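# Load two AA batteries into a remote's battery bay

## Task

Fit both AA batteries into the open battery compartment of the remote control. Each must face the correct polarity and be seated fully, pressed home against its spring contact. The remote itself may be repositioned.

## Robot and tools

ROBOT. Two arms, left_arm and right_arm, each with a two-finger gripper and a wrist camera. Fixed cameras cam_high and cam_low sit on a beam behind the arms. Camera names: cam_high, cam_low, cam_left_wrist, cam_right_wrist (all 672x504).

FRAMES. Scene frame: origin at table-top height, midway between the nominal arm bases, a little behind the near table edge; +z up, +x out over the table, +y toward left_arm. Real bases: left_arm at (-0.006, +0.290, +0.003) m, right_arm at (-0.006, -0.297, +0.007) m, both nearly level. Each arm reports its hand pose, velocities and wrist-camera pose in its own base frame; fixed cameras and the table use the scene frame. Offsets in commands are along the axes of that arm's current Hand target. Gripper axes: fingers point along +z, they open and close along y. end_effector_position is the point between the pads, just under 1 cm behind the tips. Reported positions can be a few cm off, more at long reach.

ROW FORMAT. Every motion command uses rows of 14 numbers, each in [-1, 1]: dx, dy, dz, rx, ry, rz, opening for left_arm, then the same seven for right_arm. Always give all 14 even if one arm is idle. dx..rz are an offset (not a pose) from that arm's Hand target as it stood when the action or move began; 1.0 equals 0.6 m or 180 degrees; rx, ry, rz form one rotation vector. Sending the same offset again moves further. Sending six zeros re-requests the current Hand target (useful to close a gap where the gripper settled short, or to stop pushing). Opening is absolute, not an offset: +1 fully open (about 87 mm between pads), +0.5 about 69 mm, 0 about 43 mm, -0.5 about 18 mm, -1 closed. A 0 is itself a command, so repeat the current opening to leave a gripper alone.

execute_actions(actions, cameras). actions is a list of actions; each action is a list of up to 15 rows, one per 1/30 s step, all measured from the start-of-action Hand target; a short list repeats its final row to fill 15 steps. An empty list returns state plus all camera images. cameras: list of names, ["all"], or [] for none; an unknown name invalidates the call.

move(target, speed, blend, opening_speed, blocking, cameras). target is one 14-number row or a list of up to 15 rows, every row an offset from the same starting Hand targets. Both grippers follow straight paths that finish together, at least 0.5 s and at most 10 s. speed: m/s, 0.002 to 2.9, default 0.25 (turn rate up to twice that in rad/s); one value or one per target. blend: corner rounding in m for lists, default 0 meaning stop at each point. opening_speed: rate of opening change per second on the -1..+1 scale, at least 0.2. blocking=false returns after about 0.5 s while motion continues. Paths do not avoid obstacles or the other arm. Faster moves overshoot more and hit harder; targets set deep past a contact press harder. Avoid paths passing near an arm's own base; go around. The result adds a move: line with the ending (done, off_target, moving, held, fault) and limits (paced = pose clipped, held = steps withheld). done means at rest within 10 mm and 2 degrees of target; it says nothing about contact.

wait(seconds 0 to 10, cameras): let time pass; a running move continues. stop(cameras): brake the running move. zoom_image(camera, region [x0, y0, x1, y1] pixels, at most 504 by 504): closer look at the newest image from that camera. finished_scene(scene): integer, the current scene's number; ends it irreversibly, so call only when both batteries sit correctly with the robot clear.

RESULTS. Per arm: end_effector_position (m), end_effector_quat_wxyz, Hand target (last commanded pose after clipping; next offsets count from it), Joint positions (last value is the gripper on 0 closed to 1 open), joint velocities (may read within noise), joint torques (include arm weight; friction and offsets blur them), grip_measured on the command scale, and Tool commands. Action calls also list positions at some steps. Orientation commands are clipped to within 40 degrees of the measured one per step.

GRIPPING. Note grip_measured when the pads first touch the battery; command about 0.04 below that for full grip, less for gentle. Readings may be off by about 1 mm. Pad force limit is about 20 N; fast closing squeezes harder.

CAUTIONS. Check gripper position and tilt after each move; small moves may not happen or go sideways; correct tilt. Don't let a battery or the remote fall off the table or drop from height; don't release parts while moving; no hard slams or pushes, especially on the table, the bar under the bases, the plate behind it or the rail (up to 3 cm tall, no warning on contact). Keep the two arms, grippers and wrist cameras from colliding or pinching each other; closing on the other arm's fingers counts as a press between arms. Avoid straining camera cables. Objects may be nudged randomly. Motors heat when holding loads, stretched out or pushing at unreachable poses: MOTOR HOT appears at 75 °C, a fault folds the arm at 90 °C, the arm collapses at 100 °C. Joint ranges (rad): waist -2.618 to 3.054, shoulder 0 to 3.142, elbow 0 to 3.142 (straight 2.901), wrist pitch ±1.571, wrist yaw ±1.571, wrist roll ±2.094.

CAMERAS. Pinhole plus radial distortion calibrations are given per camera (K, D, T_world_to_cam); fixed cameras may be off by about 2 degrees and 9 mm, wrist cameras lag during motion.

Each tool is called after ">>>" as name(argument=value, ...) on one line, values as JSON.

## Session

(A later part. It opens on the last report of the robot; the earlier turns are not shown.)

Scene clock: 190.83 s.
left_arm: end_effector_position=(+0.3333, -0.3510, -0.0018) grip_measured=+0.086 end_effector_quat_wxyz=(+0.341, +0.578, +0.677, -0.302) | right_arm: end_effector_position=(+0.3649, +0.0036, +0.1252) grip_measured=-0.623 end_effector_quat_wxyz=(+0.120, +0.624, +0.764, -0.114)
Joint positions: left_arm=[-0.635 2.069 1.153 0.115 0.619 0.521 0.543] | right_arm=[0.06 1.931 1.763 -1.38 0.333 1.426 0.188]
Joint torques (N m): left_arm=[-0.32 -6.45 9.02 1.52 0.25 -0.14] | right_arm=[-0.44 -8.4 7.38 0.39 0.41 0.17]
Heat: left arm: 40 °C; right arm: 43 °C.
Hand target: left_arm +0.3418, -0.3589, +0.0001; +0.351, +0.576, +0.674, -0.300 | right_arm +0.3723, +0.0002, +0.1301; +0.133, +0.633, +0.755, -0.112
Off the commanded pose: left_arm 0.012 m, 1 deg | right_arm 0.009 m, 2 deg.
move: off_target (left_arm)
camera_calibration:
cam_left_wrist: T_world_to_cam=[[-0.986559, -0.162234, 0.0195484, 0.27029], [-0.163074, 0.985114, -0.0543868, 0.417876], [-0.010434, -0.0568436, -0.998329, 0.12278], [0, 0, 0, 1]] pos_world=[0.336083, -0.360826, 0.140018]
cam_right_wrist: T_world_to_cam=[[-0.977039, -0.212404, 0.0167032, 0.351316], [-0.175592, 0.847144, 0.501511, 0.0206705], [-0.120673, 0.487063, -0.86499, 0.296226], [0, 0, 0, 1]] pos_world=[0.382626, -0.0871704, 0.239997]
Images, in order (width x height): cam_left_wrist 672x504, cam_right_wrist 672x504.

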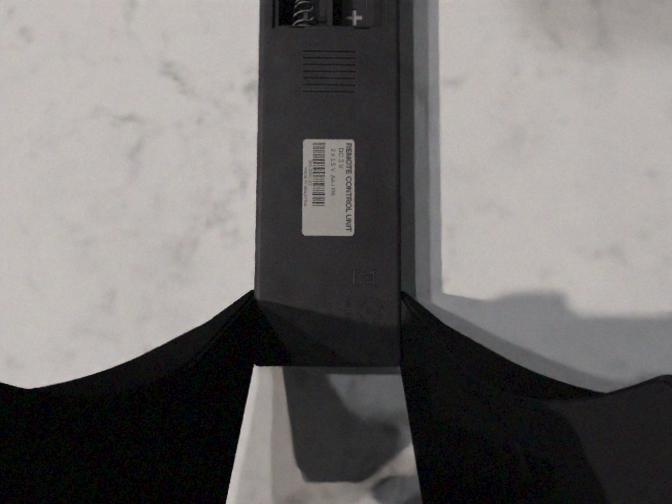

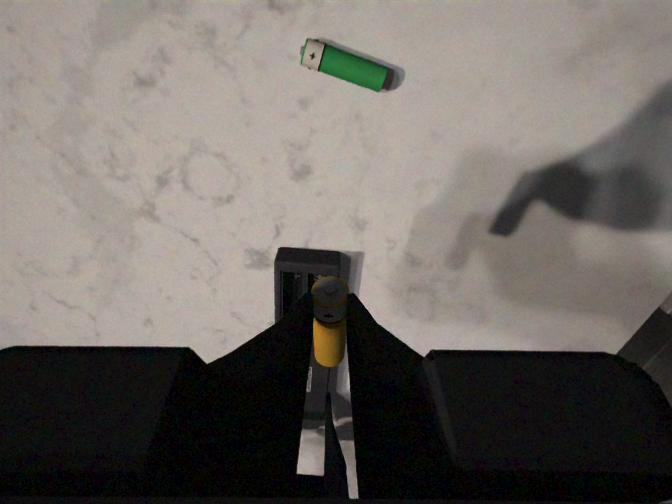

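>>> move(target=[0,0,0,0,0,0,0.0, 0.1543,0.0377,0.0735,0.0057,0,0.0157,-0.7], speed=0.15, cameras=["cam_right_wrist","cam_low"])

>>> zoom_image(camera="cam_right_wrist", region=[220, 200, 420, 400])

>>> zoom_image(camera="cam_low", region=[150, 270, 250, 350])

Scene clock: 218.50 s.
left_arm: end_effector_position=(+0.3333, -0.3510, -0.0018) grip_measured=+0.086 end_effector_quat_wxyz=(+0.341, +0.578, +0.677, -0.302) | right_arm: end_effector_position=(+0.3760, +0.0739, +0.0563) grip_measured=-0.623 end_effector_quat_wxyz=(+0.119, +0.646, +0.744, -0.122)
Joint positions: left_arm=[-0.635 2.069 1.153 0.115 0.619 0.521 0.543] | right_arm=[0.244 2.064 1.679 -1.251 0.337 1.684 0.188]
Joint torques (N m): left_arm=[-0.36 -6.42 9.03 1.52 0.25 -0.13] | right_arm=[0.06 -9.58 5.37 0.47 0.41 0.26]
Heat: left arm: 41 °C; right arm: 42 °C.
Hand target: left_arm +0.3418, -0.3589, +0.0001; +0.351, +0.576, +0.674, -0.300 | right_arm +0.3820, +0.0750, +0.0569; +0.130, +0.652, +0.738, -0.115
Off the commanded pose: left_arm 0.012 m, 1 deg | right_arm 0.006 m, 2 deg.
move: off_target (left_arm)
camera_calibration:
cam_right_wrist: T_world_to_cam=[[-0.987884, -0.153832, 0.0205115, 0.377759], [-0.123806, 0.860868, 0.493536, -0.0224719], [-0.0935792, 0.485017, -0.869483, 0.193987], [0, 0, 0, 1]] pos_world=[0.388553, -0.0166303, 0.172011]
Images, in order (width x height): cam_low 672x504, cam_right_wrist 672x504.

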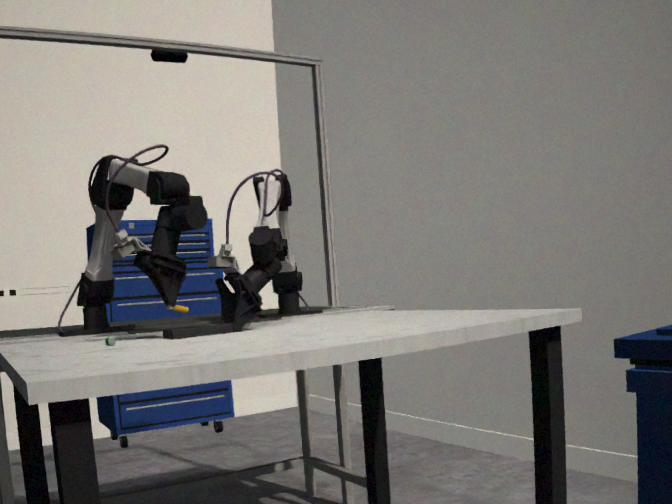

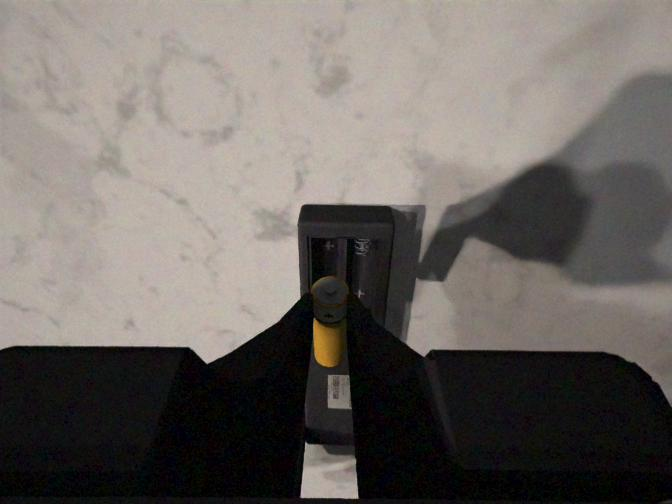

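Scaled by 2.520 from the camera's 672x504 image, which has a finer 960x720 frame.

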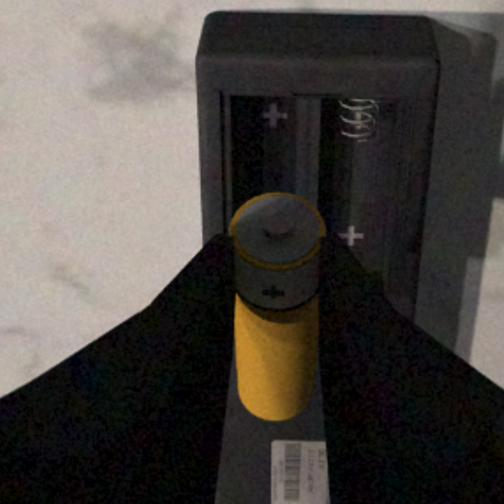

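Scaled by 5.040 from the camera's 672x504 image, which has a finer 960x720 frame.

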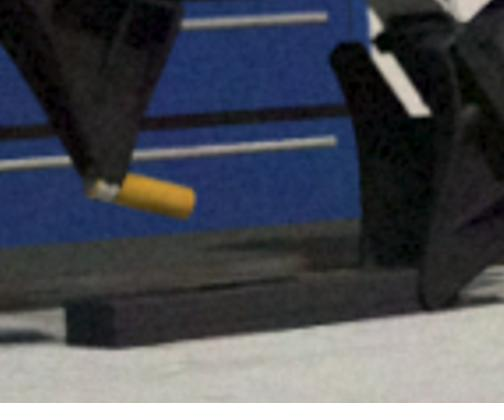

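>>> move(target=[0,0,0,0,0,0,0.0, 0.0295,0.0015,0.0643,0,0,0,-0.7], speed=0.08, cameras=["cam_right_wrist","cam_low"])

>>> zoom_image(camera="cam_right_wrist", region=[220, 200, 420, 400])

>>> zoom_image(camera="cam_low", region=[150, 270, 250, 350])

Scene clock: 229.93 s.
left_arm: end_effector_position=(+0.3333, -0.3510, -0.0018) grip_measured=+0.086 end_effector_quat_wxyz=(+0.341, +0.578, +0.677, -0.302) | right_arm: end_effector_position=(+0.3776, +0.0743, +0.0154) grip_measured=-0.623 end_effector_quat_wxyz=(+0.120, +0.649, +0.741, -0.122)
Joint positions: left_arm=[-0.635 2.069 1.153 0.115 0.619 0.521 0.543] | right_arm=[0.244 2.104 1.573 -1.105 0.337 1.693 0.188]
Joint torques (N m): left_arm=[-0.35 -6.45 8.99 1.52 0.24 -0.13] | right_arm=[0.7 -9.72 5.05 0.43 0.34 0.23]
Heat: left arm: 42 °C; right arm: 43 °C.
Hand target: left_arm +0.3418, -0.3589, +0.0001; +0.351, +0.576, +0.674, -0.300 | right_arm +0.3825, +0.0786, +0.0146; +0.130, +0.652, +0.738, -0.115
Off the commanded pose: left_arm 0.012 m, 1 deg | right_arm 0.006 m, 1 deg.
move: off_target (left_arm)
camera_calibration:
cam_right_wrist: T_world_to_cam=[[-0.989294, -0.144912, 0.0172875, 0.380243], [-0.117629, 0.861885, 0.493273, -0.00479009], [-0.0863808, 0.485958, -0.869703, 0.155478], [0, 0, 0, 1]] pos_world=[0.389039, -0.0163255, 0.131009]
Images, in order (width x height): cam_low 672x504, cam_right_wrist 672x504.

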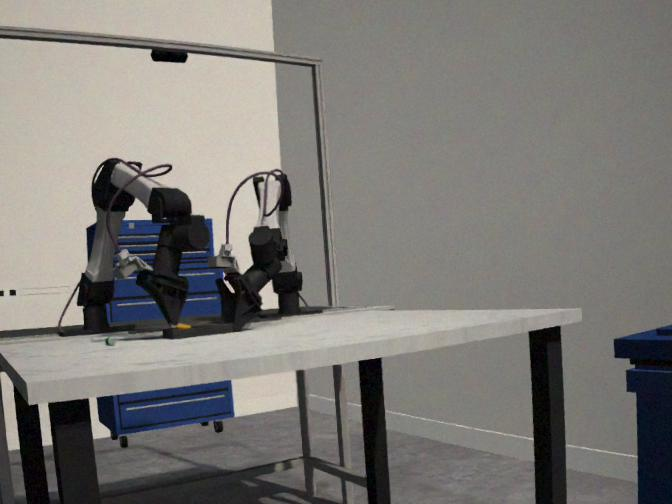

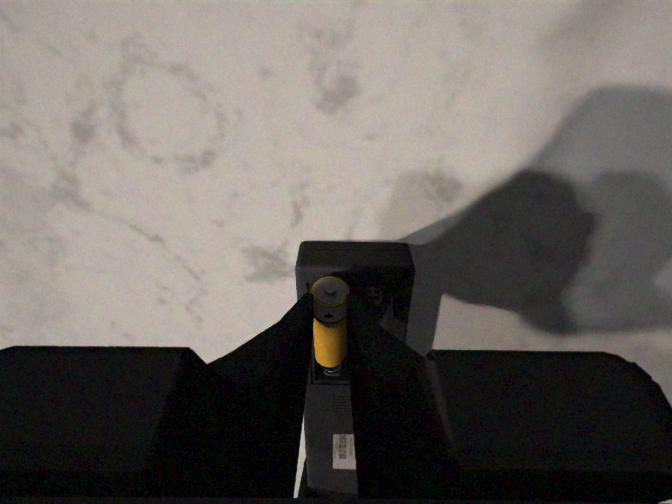

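Scaled by 2.520 from the camera's 672x504 image, which has a finer 960x720 frame.

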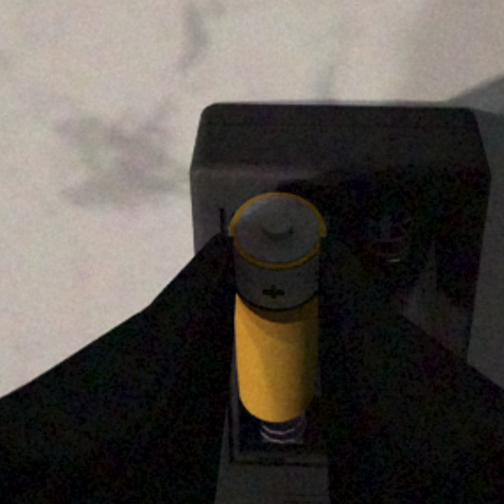

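Scaled by 5.040 from the camera's 672x504 image, which has a finer 960x720 frame.

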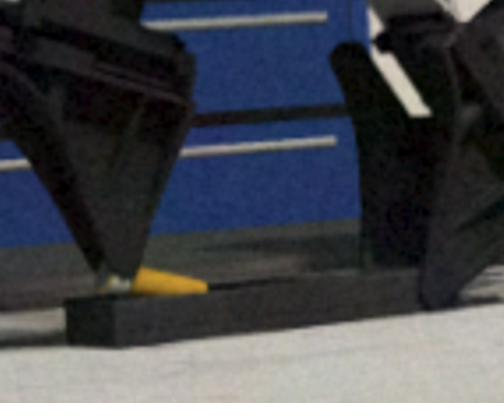

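>>> move(target=[0,0,0,0,0,0,0.0, 0.024,-0.0005,-0.007,0,0,0,-0.72], speed=0.06, cameras=["cam_right_wrist"])

>>> zoom_image(camera="cam_right_wrist", region=[220, 200, 420, 400])

Scene clock: 235.40 s.
left_arm: end_effector_position=(+0.3333, -0.3510, -0.0018) grip_measured=+0.086 end_effector_quat_wxyz=(+0.341, +0.578, +0.677, -0.302) | right_arm: end_effector_position=(+0.3763, +0.0814, +0.0142) grip_measured=-0.624 end_effector_quat_wxyz=(+0.131, +0.650, +0.738, -0.127)
Joint positions: left_arm=[-0.635 2.069 1.153 0.115 0.619 0.521 0.543] | right_arm=[0.274 2.109 1.573 -1.11 0.36 1.731 0.188]
Joint torques (N m): left_arm=[-0.32 -6.45 9.02 1.51 0.25 -0.14] | right_arm=[1.48 -8.9 6.09 0.32 0.16 0.14]
Heat: left arm: 42 °C; right arm: 43 °C.
Hand target: left_arm +0.3418, -0.3589, +0.0001; +0.351, +0.576, +0.674, -0.300 | right_arm +0.3804, +0.0933, +0.0137; +0.130, +0.652, +0.738, -0.115
Off the commanded pose: left_arm 0.012 m, 1 deg | right_arm 0.013 m, 1 deg.
move: off_target (left_arm, right_arm)
camera_calibration:
cam_right_wrist: T_world_to_cam=[[-0.990005, -0.140611, 0.0108885, 0.379912], [-0.118941, 0.873929, 0.471275, -0.0106652], [-0.0757821, 0.46527, -0.881919, 0.148815], [0, 0, 0, 1]] pos_world=[0.386124, -0.00649871, 0.132132]
Images, in order (width x height): cam_right_wrist 672x504.

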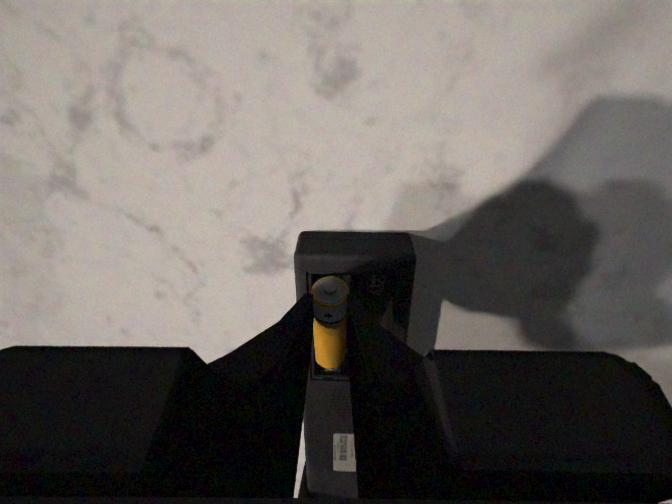

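Scaled by 2.520 from the camera's 672x504 image, which has a finer 960x720 frame.

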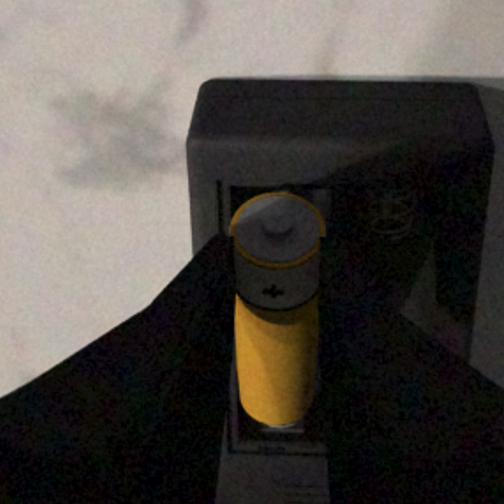

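>>> move(target=[0,0,0,0,0,0,0.0, 0.0163,0,0.0048,0,0.03,0,-0.74], speed=0.06, cameras=["cam_right_wrist","cam_low"])

>>> zoom_image(camera="cam_right_wrist", region=[220, 200, 420, 400])

>>> zoom_image(camera="cam_low", region=[150, 270, 250, 350])

Scene clock: 241.70 s.
left_arm: end_effector_position=(+0.3332, -0.3509, -0.0019) grip_measured=+0.086 end_effector_quat_wxyz=(+0.341, +0.578, +0.677, -0.302) | right_arm: end_effector_position=(+0.3776, +0.0841, +0.0114) grip_measured=-0.624 end_effector_quat_wxyz=(+0.119, +0.657, +0.736, -0.114)
Joint positions: left_arm=[-0.635 2.069 1.153 0.114 0.619 0.521 0.543] | right_arm=[0.263 2.109 1.565 -1.091 0.325 1.732 0.188]
Joint torques (N m): left_arm=[-0.32 -6.45 8.99 1.53 0.24 -0.14] | right_arm=[0.47 -9.78 4.68 0.56 -0.39 -0.11]
Heat: left arm: 42 °C; right arm: 43 °C.
Hand target: left_arm +0.3418, -0.3589, +0.0001; +0.351, +0.576, +0.674, -0.300 | right_arm +0.3794, +0.1014, +0.0076; +0.095, +0.657, +0.743, -0.084
Off the commanded pose: left_arm 0.012 m, 1 deg | right_arm 0.018 m, 4 deg.
move: off_target (left_arm, right_arm)
camera_calibration:
cam_right_wrist: T_world_to_cam=[[-0.991823, -0.127544, 0.00436123, 0.381264], [-0.108067, 0.857561, 0.502902, -0.014674], [-0.0678822, 0.498318, -0.864333, 0.139148], [0, 0, 0, 1]] pos_world=[0.386006, -0.00812792, 0.125987]
Images, in order (width x height): cam_low 672x504, cam_right_wrist 672x504.

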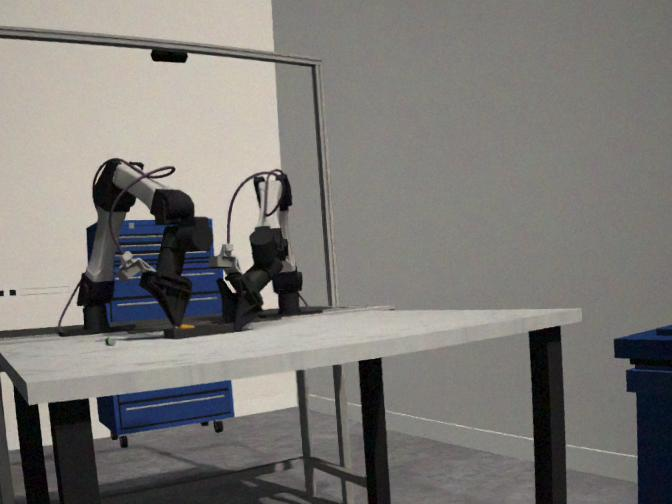

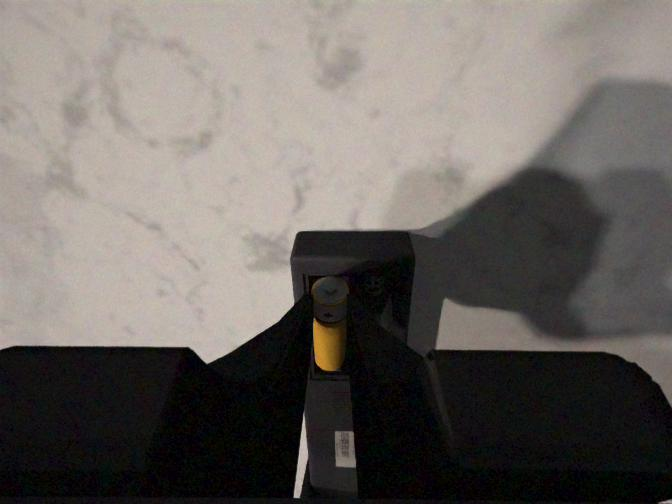

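Scaled by 2.520 from the camera's 672x504 image, which has a finer 960x720 frame.

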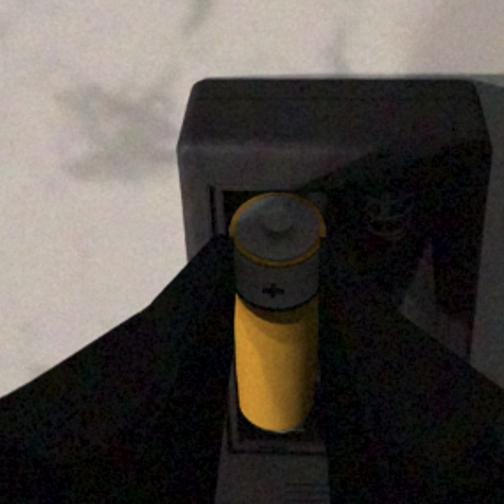

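Scaled by 5.040 from the camera's 672x504 image, which has a finer 960x720 frame.

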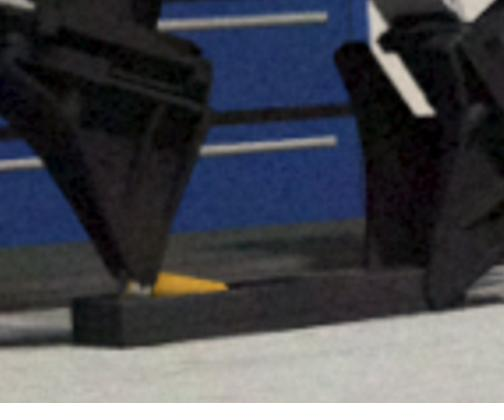

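>>> move(target=[0,0,0,0,0,0,0.0, 0.007,0,0.0194,0,0.045,0,-0.74], speed=0.06, cameras=["cam_right_wrist","cam_low"])

>>> zoom_image(camera="cam_right_wrist", region=[220, 200, 420, 400])

>>> zoom_image(camera="cam_low", region=[150, 270, 250, 350])

Scene clock: 251.77 s.
left_arm: end_effector_position=(+0.3332, -0.3509, -0.0019) grip_measured=+0.086 end_effector_quat_wxyz=(+0.341, +0.578, +0.677, -0.302) | right_arm: end_effector_position=(+0.3771, +0.0834, +0.0089) grip_measured=-0.624 end_effector_quat_wxyz=(+0.068, +0.665, +0.740, -0.070)
Joint positions: left_arm=[-0.635 2.069 1.153 0.114 0.619 0.521 0.543] | right_arm=[0.199 2.09 1.528 -1.041 0.193 1.667 0.188]
Joint torques (N m): left_arm=[-0.36 -6.43 9.02 1.53 0.25 -0.15] | right_arm=[0.46 -7.76 3.04 0.96 -0.53 -0.09]
Heat: left arm: 42 °C; right arm: 43 °C.
Hand target: left_arm +0.3418, -0.3589, +0.0001; +0.351, +0.576, +0.674, -0.300 | right_arm +0.3792, +0.1025, -0.0048; +0.042, +0.661, +0.748, -0.038
Off the commanded pose: left_arm 0.012 m, 1 deg | right_arm 0.024 m, 5 deg.
move: off_target (left_arm, right_arm)
camera_calibration:
cam_right_wrist: T_world_to_cam=[[-0.992669, -0.12082, 0.00320693, 0.38048], [-0.0932642, 0.782605, 0.615492, -0.0131811], [-0.0768735, 0.610681, -0.788136, 0.130725], [0, 0, 0, 1]] pos_world=[0.386511, -0.023546, 0.109922]
Images, in order (width x height): cam_low 672x504, cam_right_wrist 672x504.

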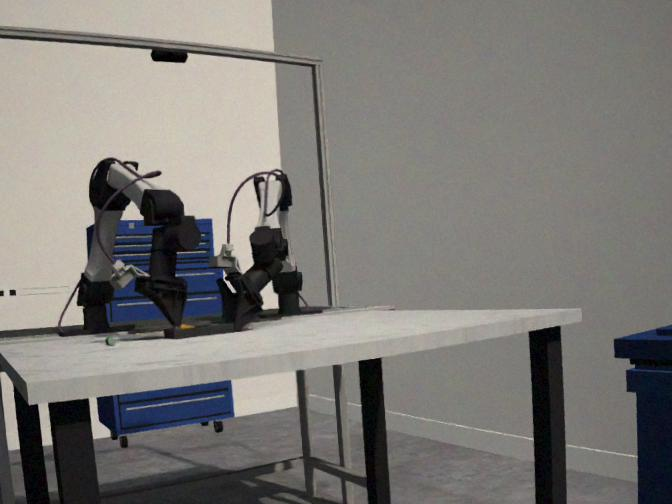

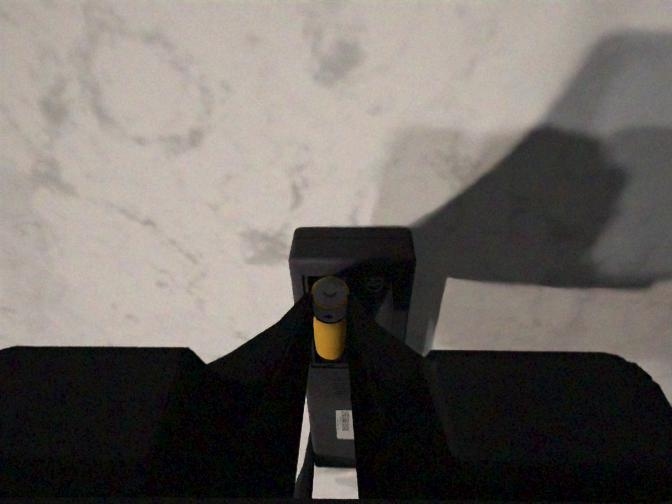

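Scaled by 2.520 from the camera's 672x504 image, which has a finer 960x720 frame.

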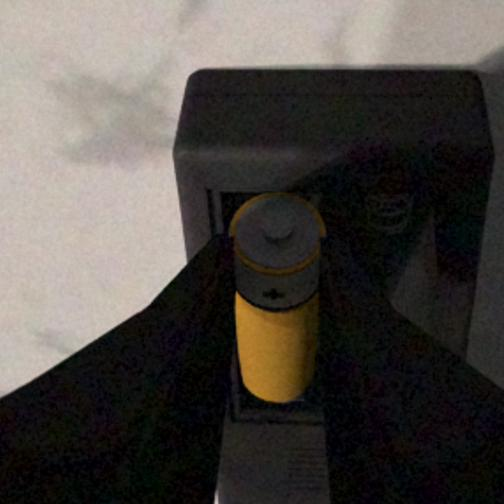

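Scaled by 5.040 from the camera's 672x504 image, which has a finer 960x720 frame.

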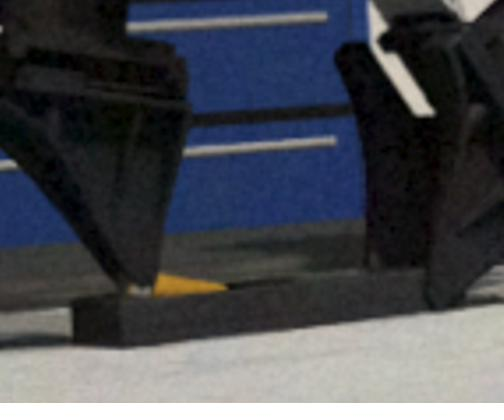

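>>> move(target=[0,0,0,0,0,0,0.0, 0.0255,-0.001,-0.012,0,0,0,-0.76], speed=0.06, cameras=["cam_right_wrist","cam_low"])

>>> zoom_image(camera="cam_right_wrist", region=[220, 200, 420, 400])

>>> zoom_image(camera="cam_low", region=[150, 270, 250, 350])

Scene clock: 259.37 s.
left_arm: end_effector_position=(+0.3332, -0.3508, -0.0020) grip_measured=+0.086 end_effector_quat_wxyz=(+0.341, +0.578, +0.677, -0.302) | right_arm: end_effector_position=(+0.3768, +0.0856, +0.0046) grip_measured=-0.624 end_effector_quat_wxyz=(+0.070, +0.666, +0.740, -0.072)
Joint positions: left_arm=[-0.635 2.069 1.153 0.114 0.619 0.521 0.543] | right_arm=[0.208 2.098 1.523 -1.031 0.198 1.677 0.188]
Joint torques (N m): left_arm=[-0.34 -6.46 9.01 1.52 0.25 -0.14] | right_arm=[3.29 -8.9 4.79 0.63 -0.53 0.24]
Heat: left arm: 42 °C; right arm: 42 °C.
Hand target: left_arm +0.3419, -0.3589, +0.0001; +0.352, +0.576, +0.674, -0.300 | right_arm +0.3766, +0.1184, +0.0007; +0.042, +0.661, +0.748, -0.038
Off the commanded pose: left_arm 0.012 m, 1 deg | right_arm 0.033 m, 5 deg.
move: off_target (left_arm, right_arm)
camera_calibration:
cam_right_wrist: T_world_to_cam=[[-0.992797, -0.119721, 0.00453984, 0.380462], [-0.0920602, 0.786571, 0.610599, -0.0130571], [-0.0766725, 0.605783, -0.791927, 0.126382], [0, 0, 0, 1]] pos_world=[0.38621, -0.0207401, 0.106331]
Images, in order (width x height): cam_low 672x504, cam_right_wrist 672x504.

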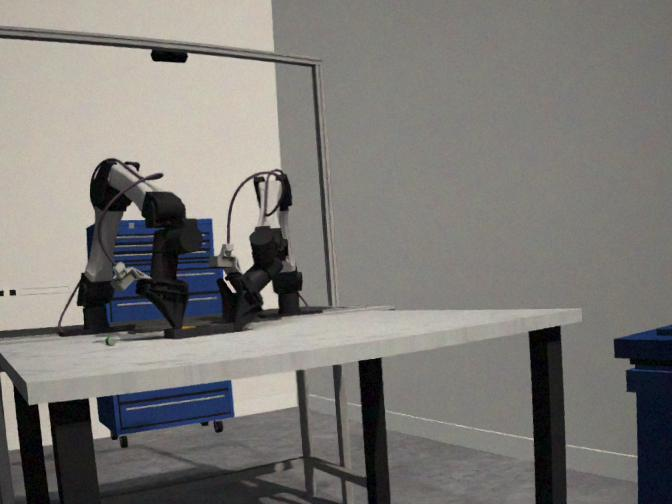

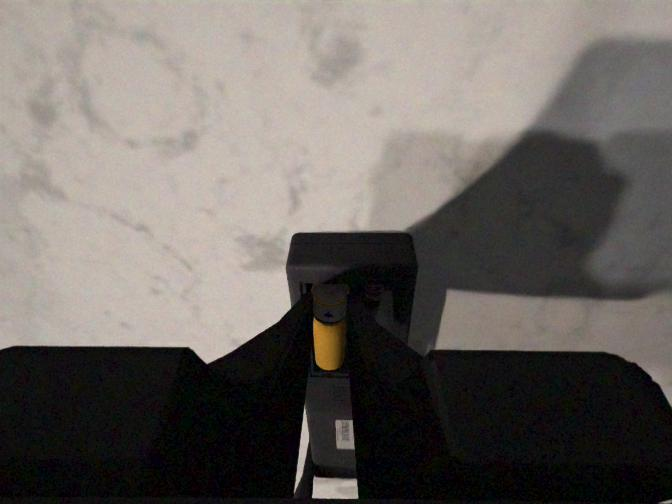

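Scaled by 2.520 from the camera's 672x504 image, which has a finer 960x720 frame.

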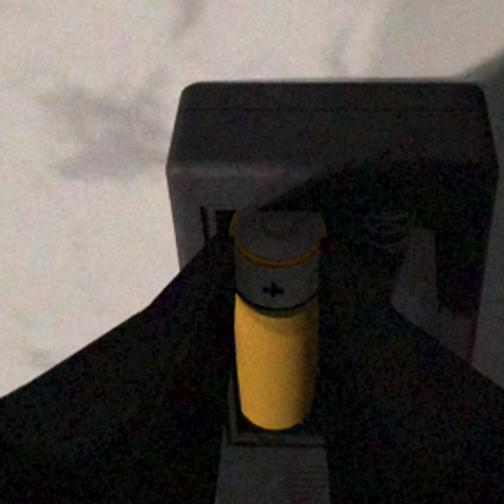

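Scaled by 5.040 from the camera's 672x504 image, which has a finer 960x720 frame.

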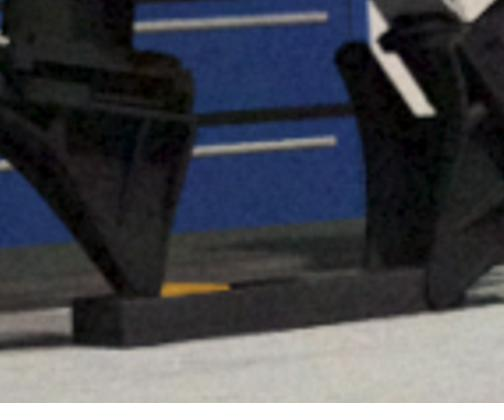

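>>> move(target=[0,0,0,0,0,0,0.0, 0.003,0,0.018,0,0.01,0,-0.76], speed=0.06, cameras=["cam_right_wrist","cam_low"])

>>> zoom_image(camera="cam_right_wrist", region=[220, 200, 420, 400])

>>> zoom_image(camera="cam_low", region=[150, 270, 250, 350])

Scene clock: 266.00 s.
left_arm: end_effector_position=(+0.3332, -0.3508, -0.0020) grip_measured=+0.086 end_effector_quat_wxyz=(+0.341, +0.578, +0.677, -0.302) | right_arm: end_effector_position=(+0.3766, +0.0856, +0.0034) grip_measured=-0.624 end_effector_quat_wxyz=(+0.070, +0.666, +0.740, -0.072)
Joint positions: left_arm=[-0.635 2.069 1.153 0.114 0.619 0.521 0.543] | right_arm=[0.208 2.098 1.517 -1.025 0.198 1.677 0.188]
Joint torques (N m): left_arm=[-0.35 -6.48 9.01 1.53 0.25 -0.14] | right_arm=[2.15 -7.79 3.21 0.91 -0.82 0.09]
Heat: left arm: 42 °C; right arm: 42 °C.
Hand target: left_arm +0.3419, -0.3589, +0.0001; +0.352, +0.576, +0.674, -0.300 | right_arm +0.3766, +0.1190, -0.0102; +0.031, +0.662, +0.749, -0.027
Off the commanded pose: left_arm 0.012 m, 1 deg | right_arm 0.036 m, 7 deg.
move: off_target (left_arm, right_arm)
camera_calibration:
cam_right_wrist: T_world_to_cam=[[-0.99281, -0.119652, 0.003392, 0.380297], [-0.0926638, 0.786196, 0.61099, -0.0120446], [-0.075773, 0.606283, -0.791631, 0.124881], [0, 0, 0, 1]] pos_world=[0.385909, -0.0207406, 0.104929]
Images, in order (width x height): cam_low 672x504, cam_right_wrist 672x504.

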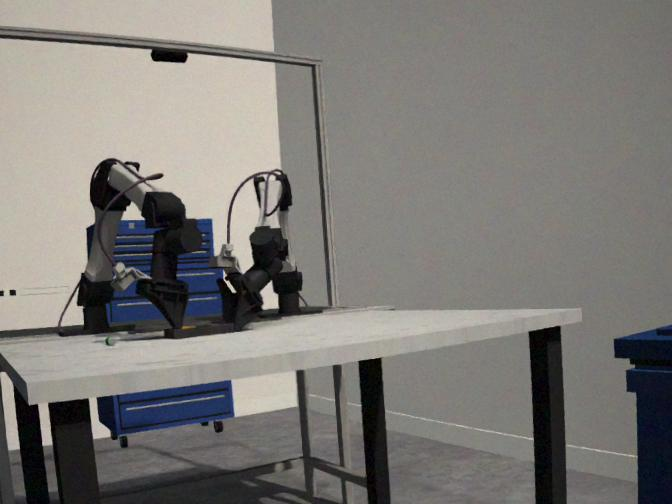

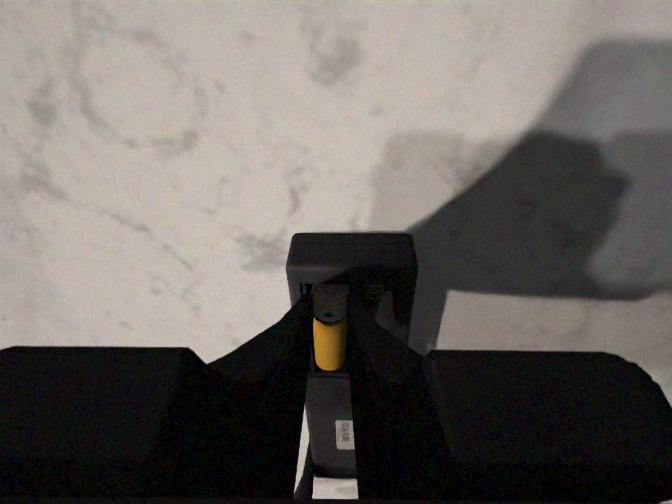

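Scaled by 2.520 from the camera's 672x504 image, which has a finer 960x720 frame.

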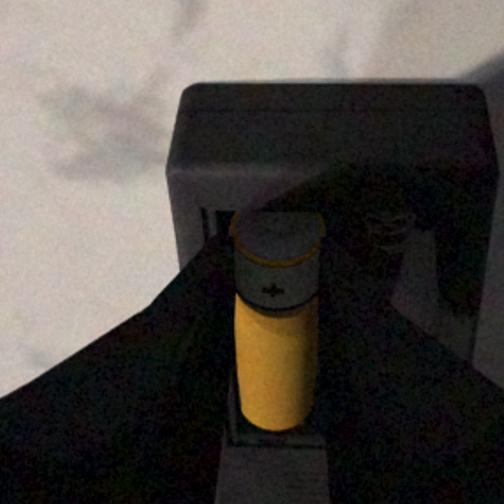

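Scaled by 5.040 from the camera's 672x504 image, which has a finer 960x720 frame.

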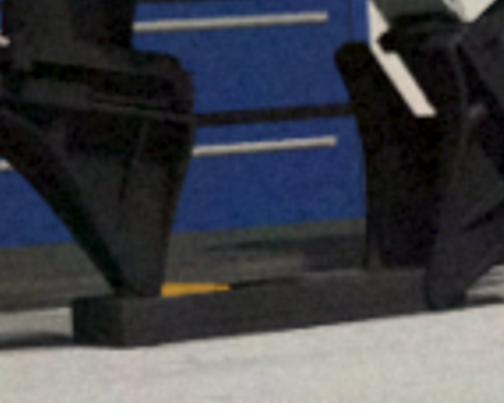

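>>> move(target=[[0,0,0,0,0,0,0.0, -0.0373,0.0008,-0.0078,0,0,0,-0.76],[0,0,0,0,0,0,0.0, -0.0373,0.0008,-0.0078,0,0,0,-0.48]], speed=0.05, opening_speed=0.25, cameras=["cam_right_wrist","cam_low"])

>>> zoom_image(camera="cam_right_wrist", region=[220, 200, 420, 400])

>>> zoom_image(camera="cam_low", region=[150, 270, 250, 350])

Scene clock: 274.70 s.
left_arm: end_effector_position=(+0.3332, -0.3508, -0.0020) grip_measured=+0.086 end_effector_quat_wxyz=(+0.341, +0.578, +0.677, -0.302) | right_arm: end_effector_position=(+0.3753, +0.0858, +0.0032) grip_measured=-0.481 end_effector_quat_wxyz=(+0.039, +0.665, +0.744, -0.051)
Joint positions: left_arm=[-0.635 2.069 1.153 0.114 0.619 0.521 0.543] | right_arm=[0.174 2.098 1.513 -1.019 0.124 1.636 0.26]
Joint torques (N m): left_arm=[-0.31 -6.48 8.98 1.52 0.24 -0.14] | right_arm=[0.32 -9.05 3.97 0.77 -0.16 -0.06]
Heat: left arm: 42 °C; right arm: 42 °C.
Hand target: left_arm +0.3419, -0.3589, +0.0001; +0.352, +0.576, +0.674, -0.300 | right_arm +0.3798, +0.0973, -0.0038; +0.031, +0.662, +0.749, -0.027
Off the commanded pose: left_arm 0.012 m, 1 deg | right_arm 0.014 m, 3 deg.
move: off_target (left_arm, right_arm); target 2's new opening was sent with right_arm's hand 0.015 m and 3 deg from that target
camera_calibration:
cam_right_wrist: T_world_to_cam=[[-0.992085, -0.124824, 0.0136259, 0.379106], [-0.0838494, 0.739354, 0.668076, -0.0117131], [-0.093466, 0.661646, -0.743969, 0.126324], [0, 0, 0, 1]] pos_world=[0.38693, -0.0276003, 0.0966407]
Images, in order (width x height): cam_low 672x504, cam_right_wrist 672x504.

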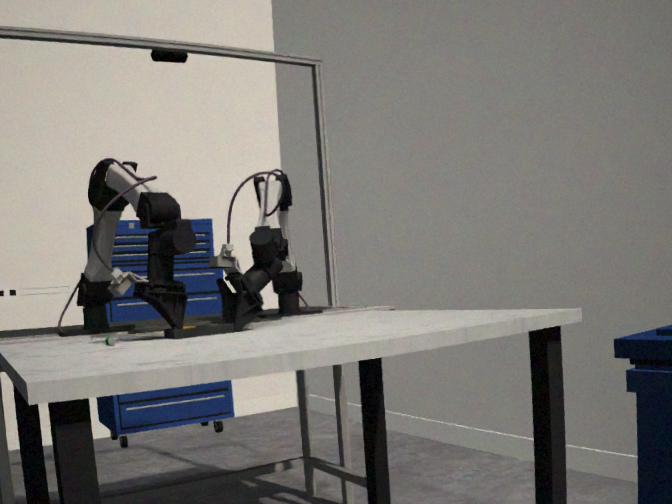

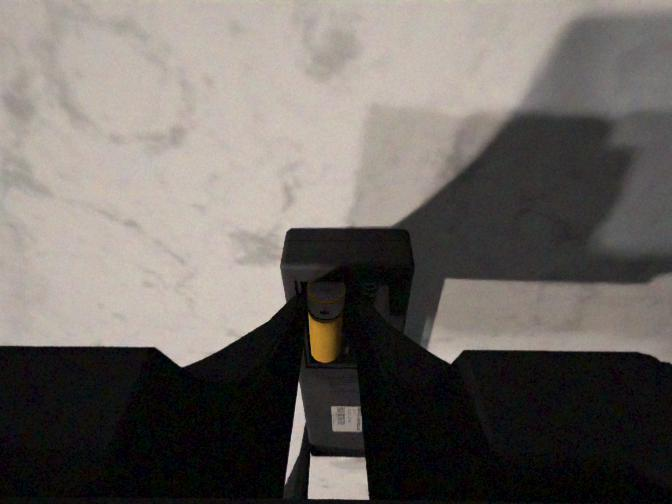

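Scaled by 2.520 from the camera's 672x504 image, which has a finer 960x720 frame.

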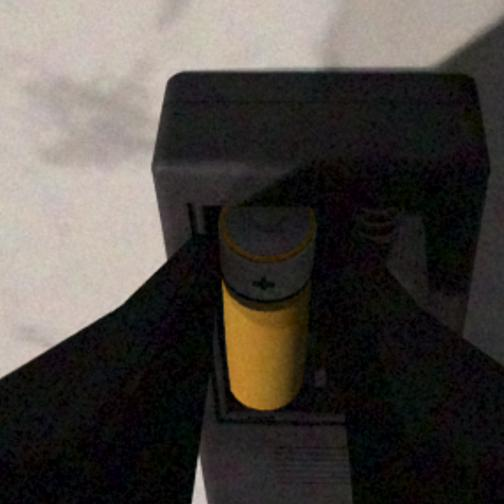

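Scaled by 5.040 from the camera's 672x504 image, which has a finer 960x720 frame.

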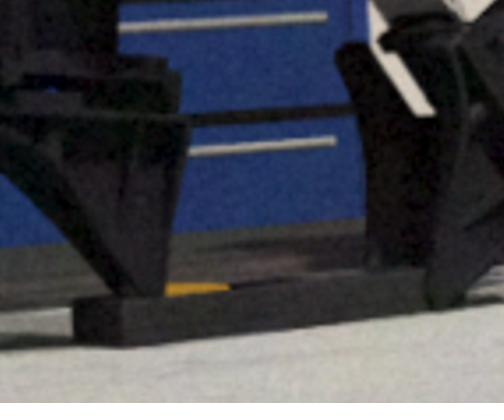

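>>> move(target=[[0,0,0,0,0,0,0.0, -0.005,0.003,-0.035,0,0,0,-0.48],[0,0,0,0,0,0,0.0, -0.0232,0.0085,-0.0797,0,0,0,-0.48],[0,0,0,0,0,0,0.0, -0.0232,0.0085,-0.0797,0,0,0,-1]], speed=0.06, blend=[0.005,0,0], opening_speed=1.0, cameras=["cam_right_wrist","cam_low"])

>>> zoom_image(camera="cam_right_wrist", region=[220, 160, 420, 360])

>>> zoom_image(camera="cam_low", region=[150, 270, 250, 350])

Scene clock: 286.53 s.
left_arm: end_effector_position=(+0.3334, -0.3509, -0.0019) grip_measured=+0.086 end_effector_quat_wxyz=(+0.341, +0.578, +0.677, -0.302) | right_arm: end_effector_position=(+0.3766, +0.0862, +0.0286) grip_measured=-1.000 end_effector_quat_wxyz=(+0.019, +0.664, +0.746, -0.051)
Joint positions: left_arm=[-0.635 2.069 1.153 0.115 0.618 0.521 0.543] | right_arm=[0.16 2.097 1.613 -1.142 0.093 1.618 0]
Joint torques (N m): left_arm=[-0.34 -6.45 9.02 1.52 0.25 -0.13] | right_arm=[-0.43 -12.3 7.09 0.32 0.04 -0.12]
Heat: left arm: 42 °C; right arm: 42 °C.
Hand target: left_arm +0.3418, -0.3589, +0.0001; +0.352, +0.576, +0.674, -0.300 | right_arm +0.3860, +0.0881, +0.0450; +0.031, +0.662, +0.749, -0.027
Off the commanded pose: left_arm 0.012 m, 1 deg | right_arm 0.019 m, 3 deg.
move: off_target (left_arm, right_arm); target 3's new opening was sent with right_arm's hand 0.019 m and 3 deg from that target
camera_calibration:
cam_right_wrist: T_world_to_cam=[[-0.991088, -0.12752, 0.0385009, 0.379216], [-0.0659185, 0.720682, 0.690125, -0.034595], [-0.115752, 0.681437, -0.722666, 0.151167], [0, 0, 0, 1]] pos_world=[0.391054, -0.0297213, 0.118518]
Images, in order (width x height): cam_low 672x504, cam_right_wrist 672x504.

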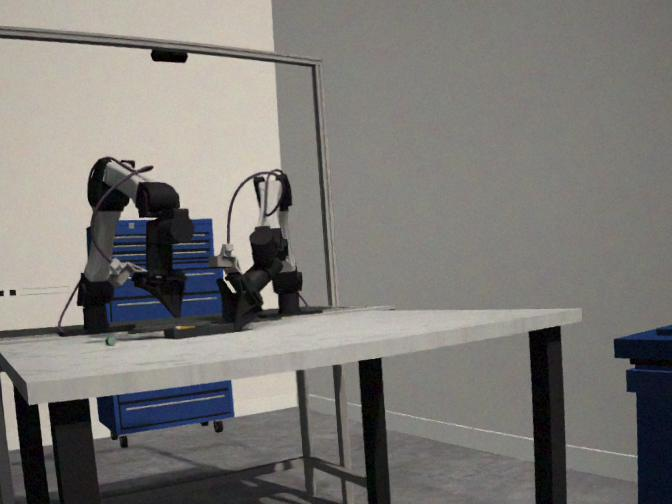

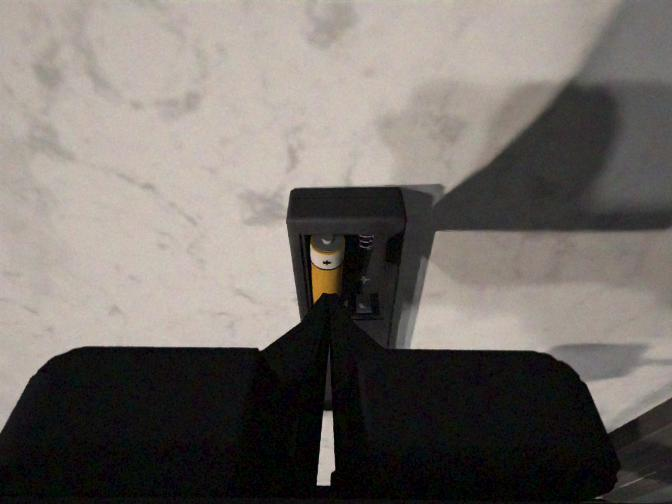

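Scaled by 2.520 from the camera's 672x504 image, which has a finer 960x720 frame.

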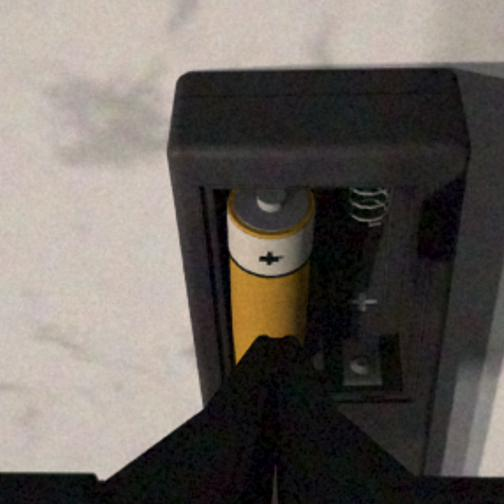

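Scaled by 5.040 from the camera's 672x504 image, which has a finer 960x720 frame.

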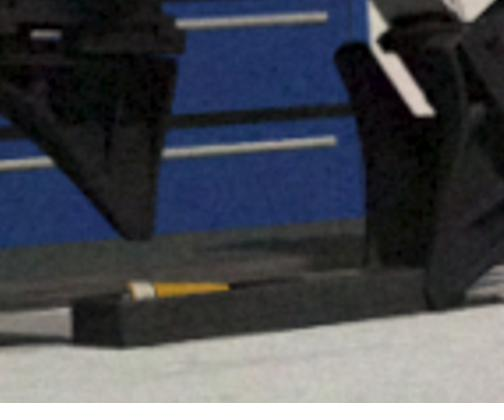

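>>> move(target=[0,0,0,0,0,0,0.0, -0.0007,-0.0057,0.0485,0,0,0,-1], speed=0.06, cameras=["cam_right_wrist"])

>>> zoom_image(camera="cam_right_wrist", region=[220, 200, 420, 400])

Scene clock: 296.10 s.
left_arm: end_effector_position=(+0.3334, -0.3509, -0.0019) grip_measured=+0.086 end_effector_quat_wxyz=(+0.341, +0.578, +0.677, -0.302) | right_arm: end_effector_position=(+0.3780, +0.0841, +0.0120) grip_measured=-1.000 end_effector_quat_wxyz=(+0.026, +0.664, +0.746, -0.042)
Joint positions: left_arm=[-0.635 2.069 1.153 0.115 0.618 0.521 0.543] | right_arm=[0.154 2.097 1.545 -1.05 0.093 1.611 0]
Joint torques (N m): left_arm=[-0.35 -6.46 8.99 1.52 0.26 -0.14] | right_arm=[-0.81 -11.03 4.93 0.54 0.07 -0.21]
Heat: left arm: 43 °C; right arm: 43 °C.
Hand target: left_arm +0.3418, -0.3589, +0.0001; +0.352, +0.576, +0.674, -0.300 | right_arm +0.3829, +0.0848, +0.0160; +0.031, +0.662, +0.749, -0.027
Off the commanded pose: left_arm 0.012 m, 1 deg | right_arm 0.006 m, 2 deg.
move: off_target (left_arm)
camera_calibration:
cam_right_wrist: T_world_to_cam=[[-0.991545, -0.128779, 0.0159376, 0.381591], [-0.0821309, 0.717925, 0.691258, -0.0152954], [-0.100461, 0.684105, -0.722432, 0.134696], [0, 0, 0, 1]] pos_world=[0.39064, -0.0320247, 0.1018]
Images, in order (width x height): cam_right_wrist 672x504.

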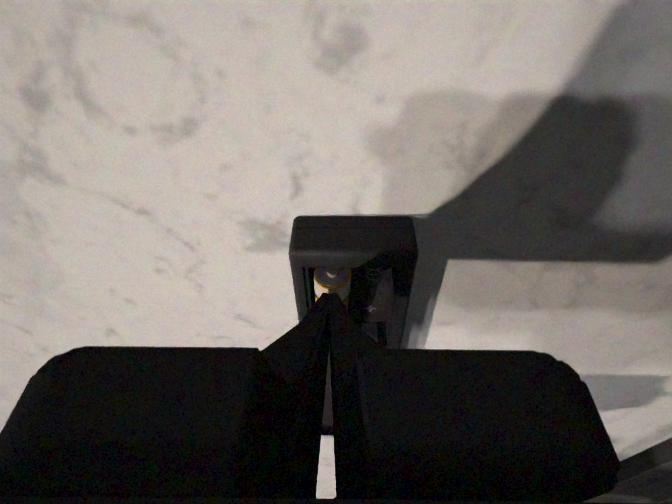

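Scaled by 2.520 from the camera's 672x504 image, which has a finer 960x720 frame.

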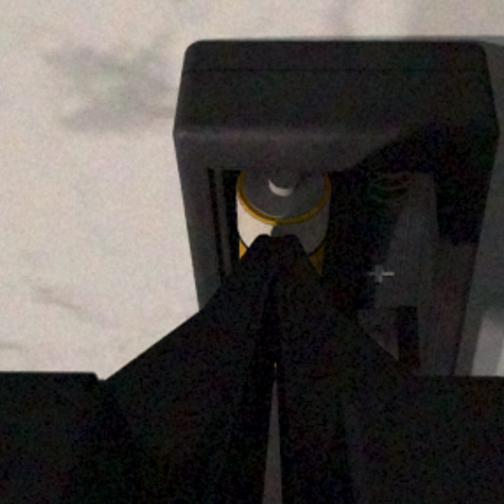

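>>> move(target=[0,0,0,0,0,0,0.0, 0.0057,-0.0027,0.0297,0,0,0,-1], speed=0.05, cameras=["cam_right_wrist"])

>>> zoom_image(camera="cam_right_wrist", region=[220, 200, 420, 400])

Scene clock: 301.90 s.
left_arm: end_effector_position=(+0.3334, -0.3509, -0.0019) grip_measured=+0.086 end_effector_quat_wxyz=(+0.341, +0.578, +0.677, -0.302) | right_arm: end_effector_position=(+0.3847, +0.0875, +0.0043) grip_measured=-1.000 end_effector_quat_wxyz=(+0.035, +0.665, +0.746, -0.020)
Joint positions: left_arm=[-0.635 2.069 1.153 0.115 0.618 0.521 0.543] | right_arm=[0.154 2.091 1.503 -0.968 0.08 1.611 0]
Joint torques (N m): left_arm=[-0.34 -6.48 9.01 1.52 0.26 -0.14] | right_arm=[-0.27 -8.9 4.21 0.41 0.21 -0.08]
Heat: left arm: 43 °C; right arm: 43 °C.
Hand target: left_arm +0.3418, -0.3589, +0.0001; +0.351, +0.576, +0.674, -0.300 | right_arm +0.3811, +0.0866, -0.0020; +0.031, +0.662, +0.749, -0.027
Off the commanded pose: left_arm 0.012 m, 1 deg | right_arm 0.007 m, 1 deg.
move: off_target (left_arm)
camera_calibration:
cam_right_wrist: T_world_to_cam=[[-0.991231, -0.128895, -0.0291089, 0.388823], [-0.112151, 0.70412, 0.701169, 0.000883838], [-0.069881, 0.698285, -0.712401, 0.114471], [0, 0, 0, 1]] pos_world=[0.393511, -0.0304381, 0.0922474]
Images, in order (width x height): cam_right_wrist 672x504.

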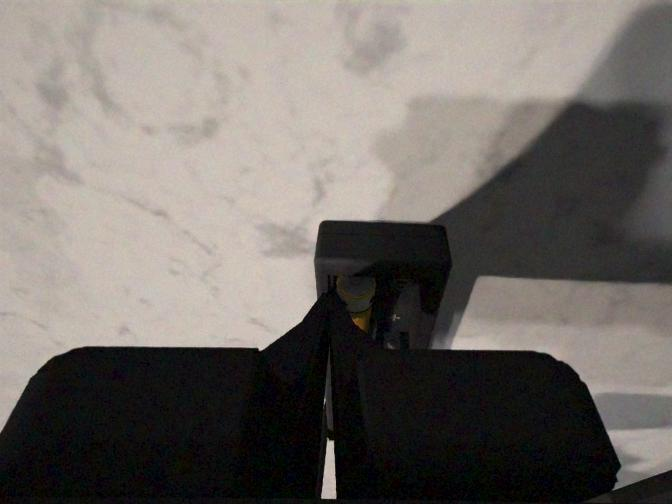

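Scaled by 2.520 from the camera's 672x504 image, which has a finer 960x720 frame.

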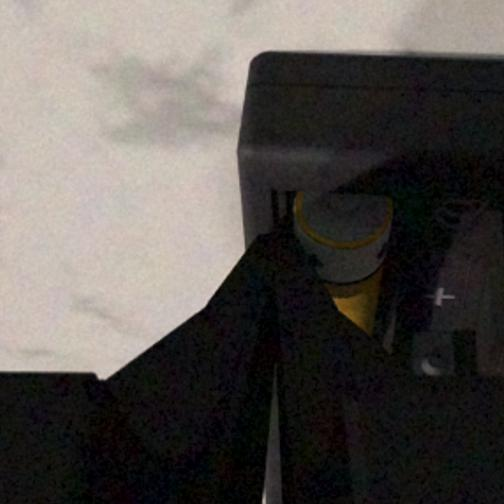

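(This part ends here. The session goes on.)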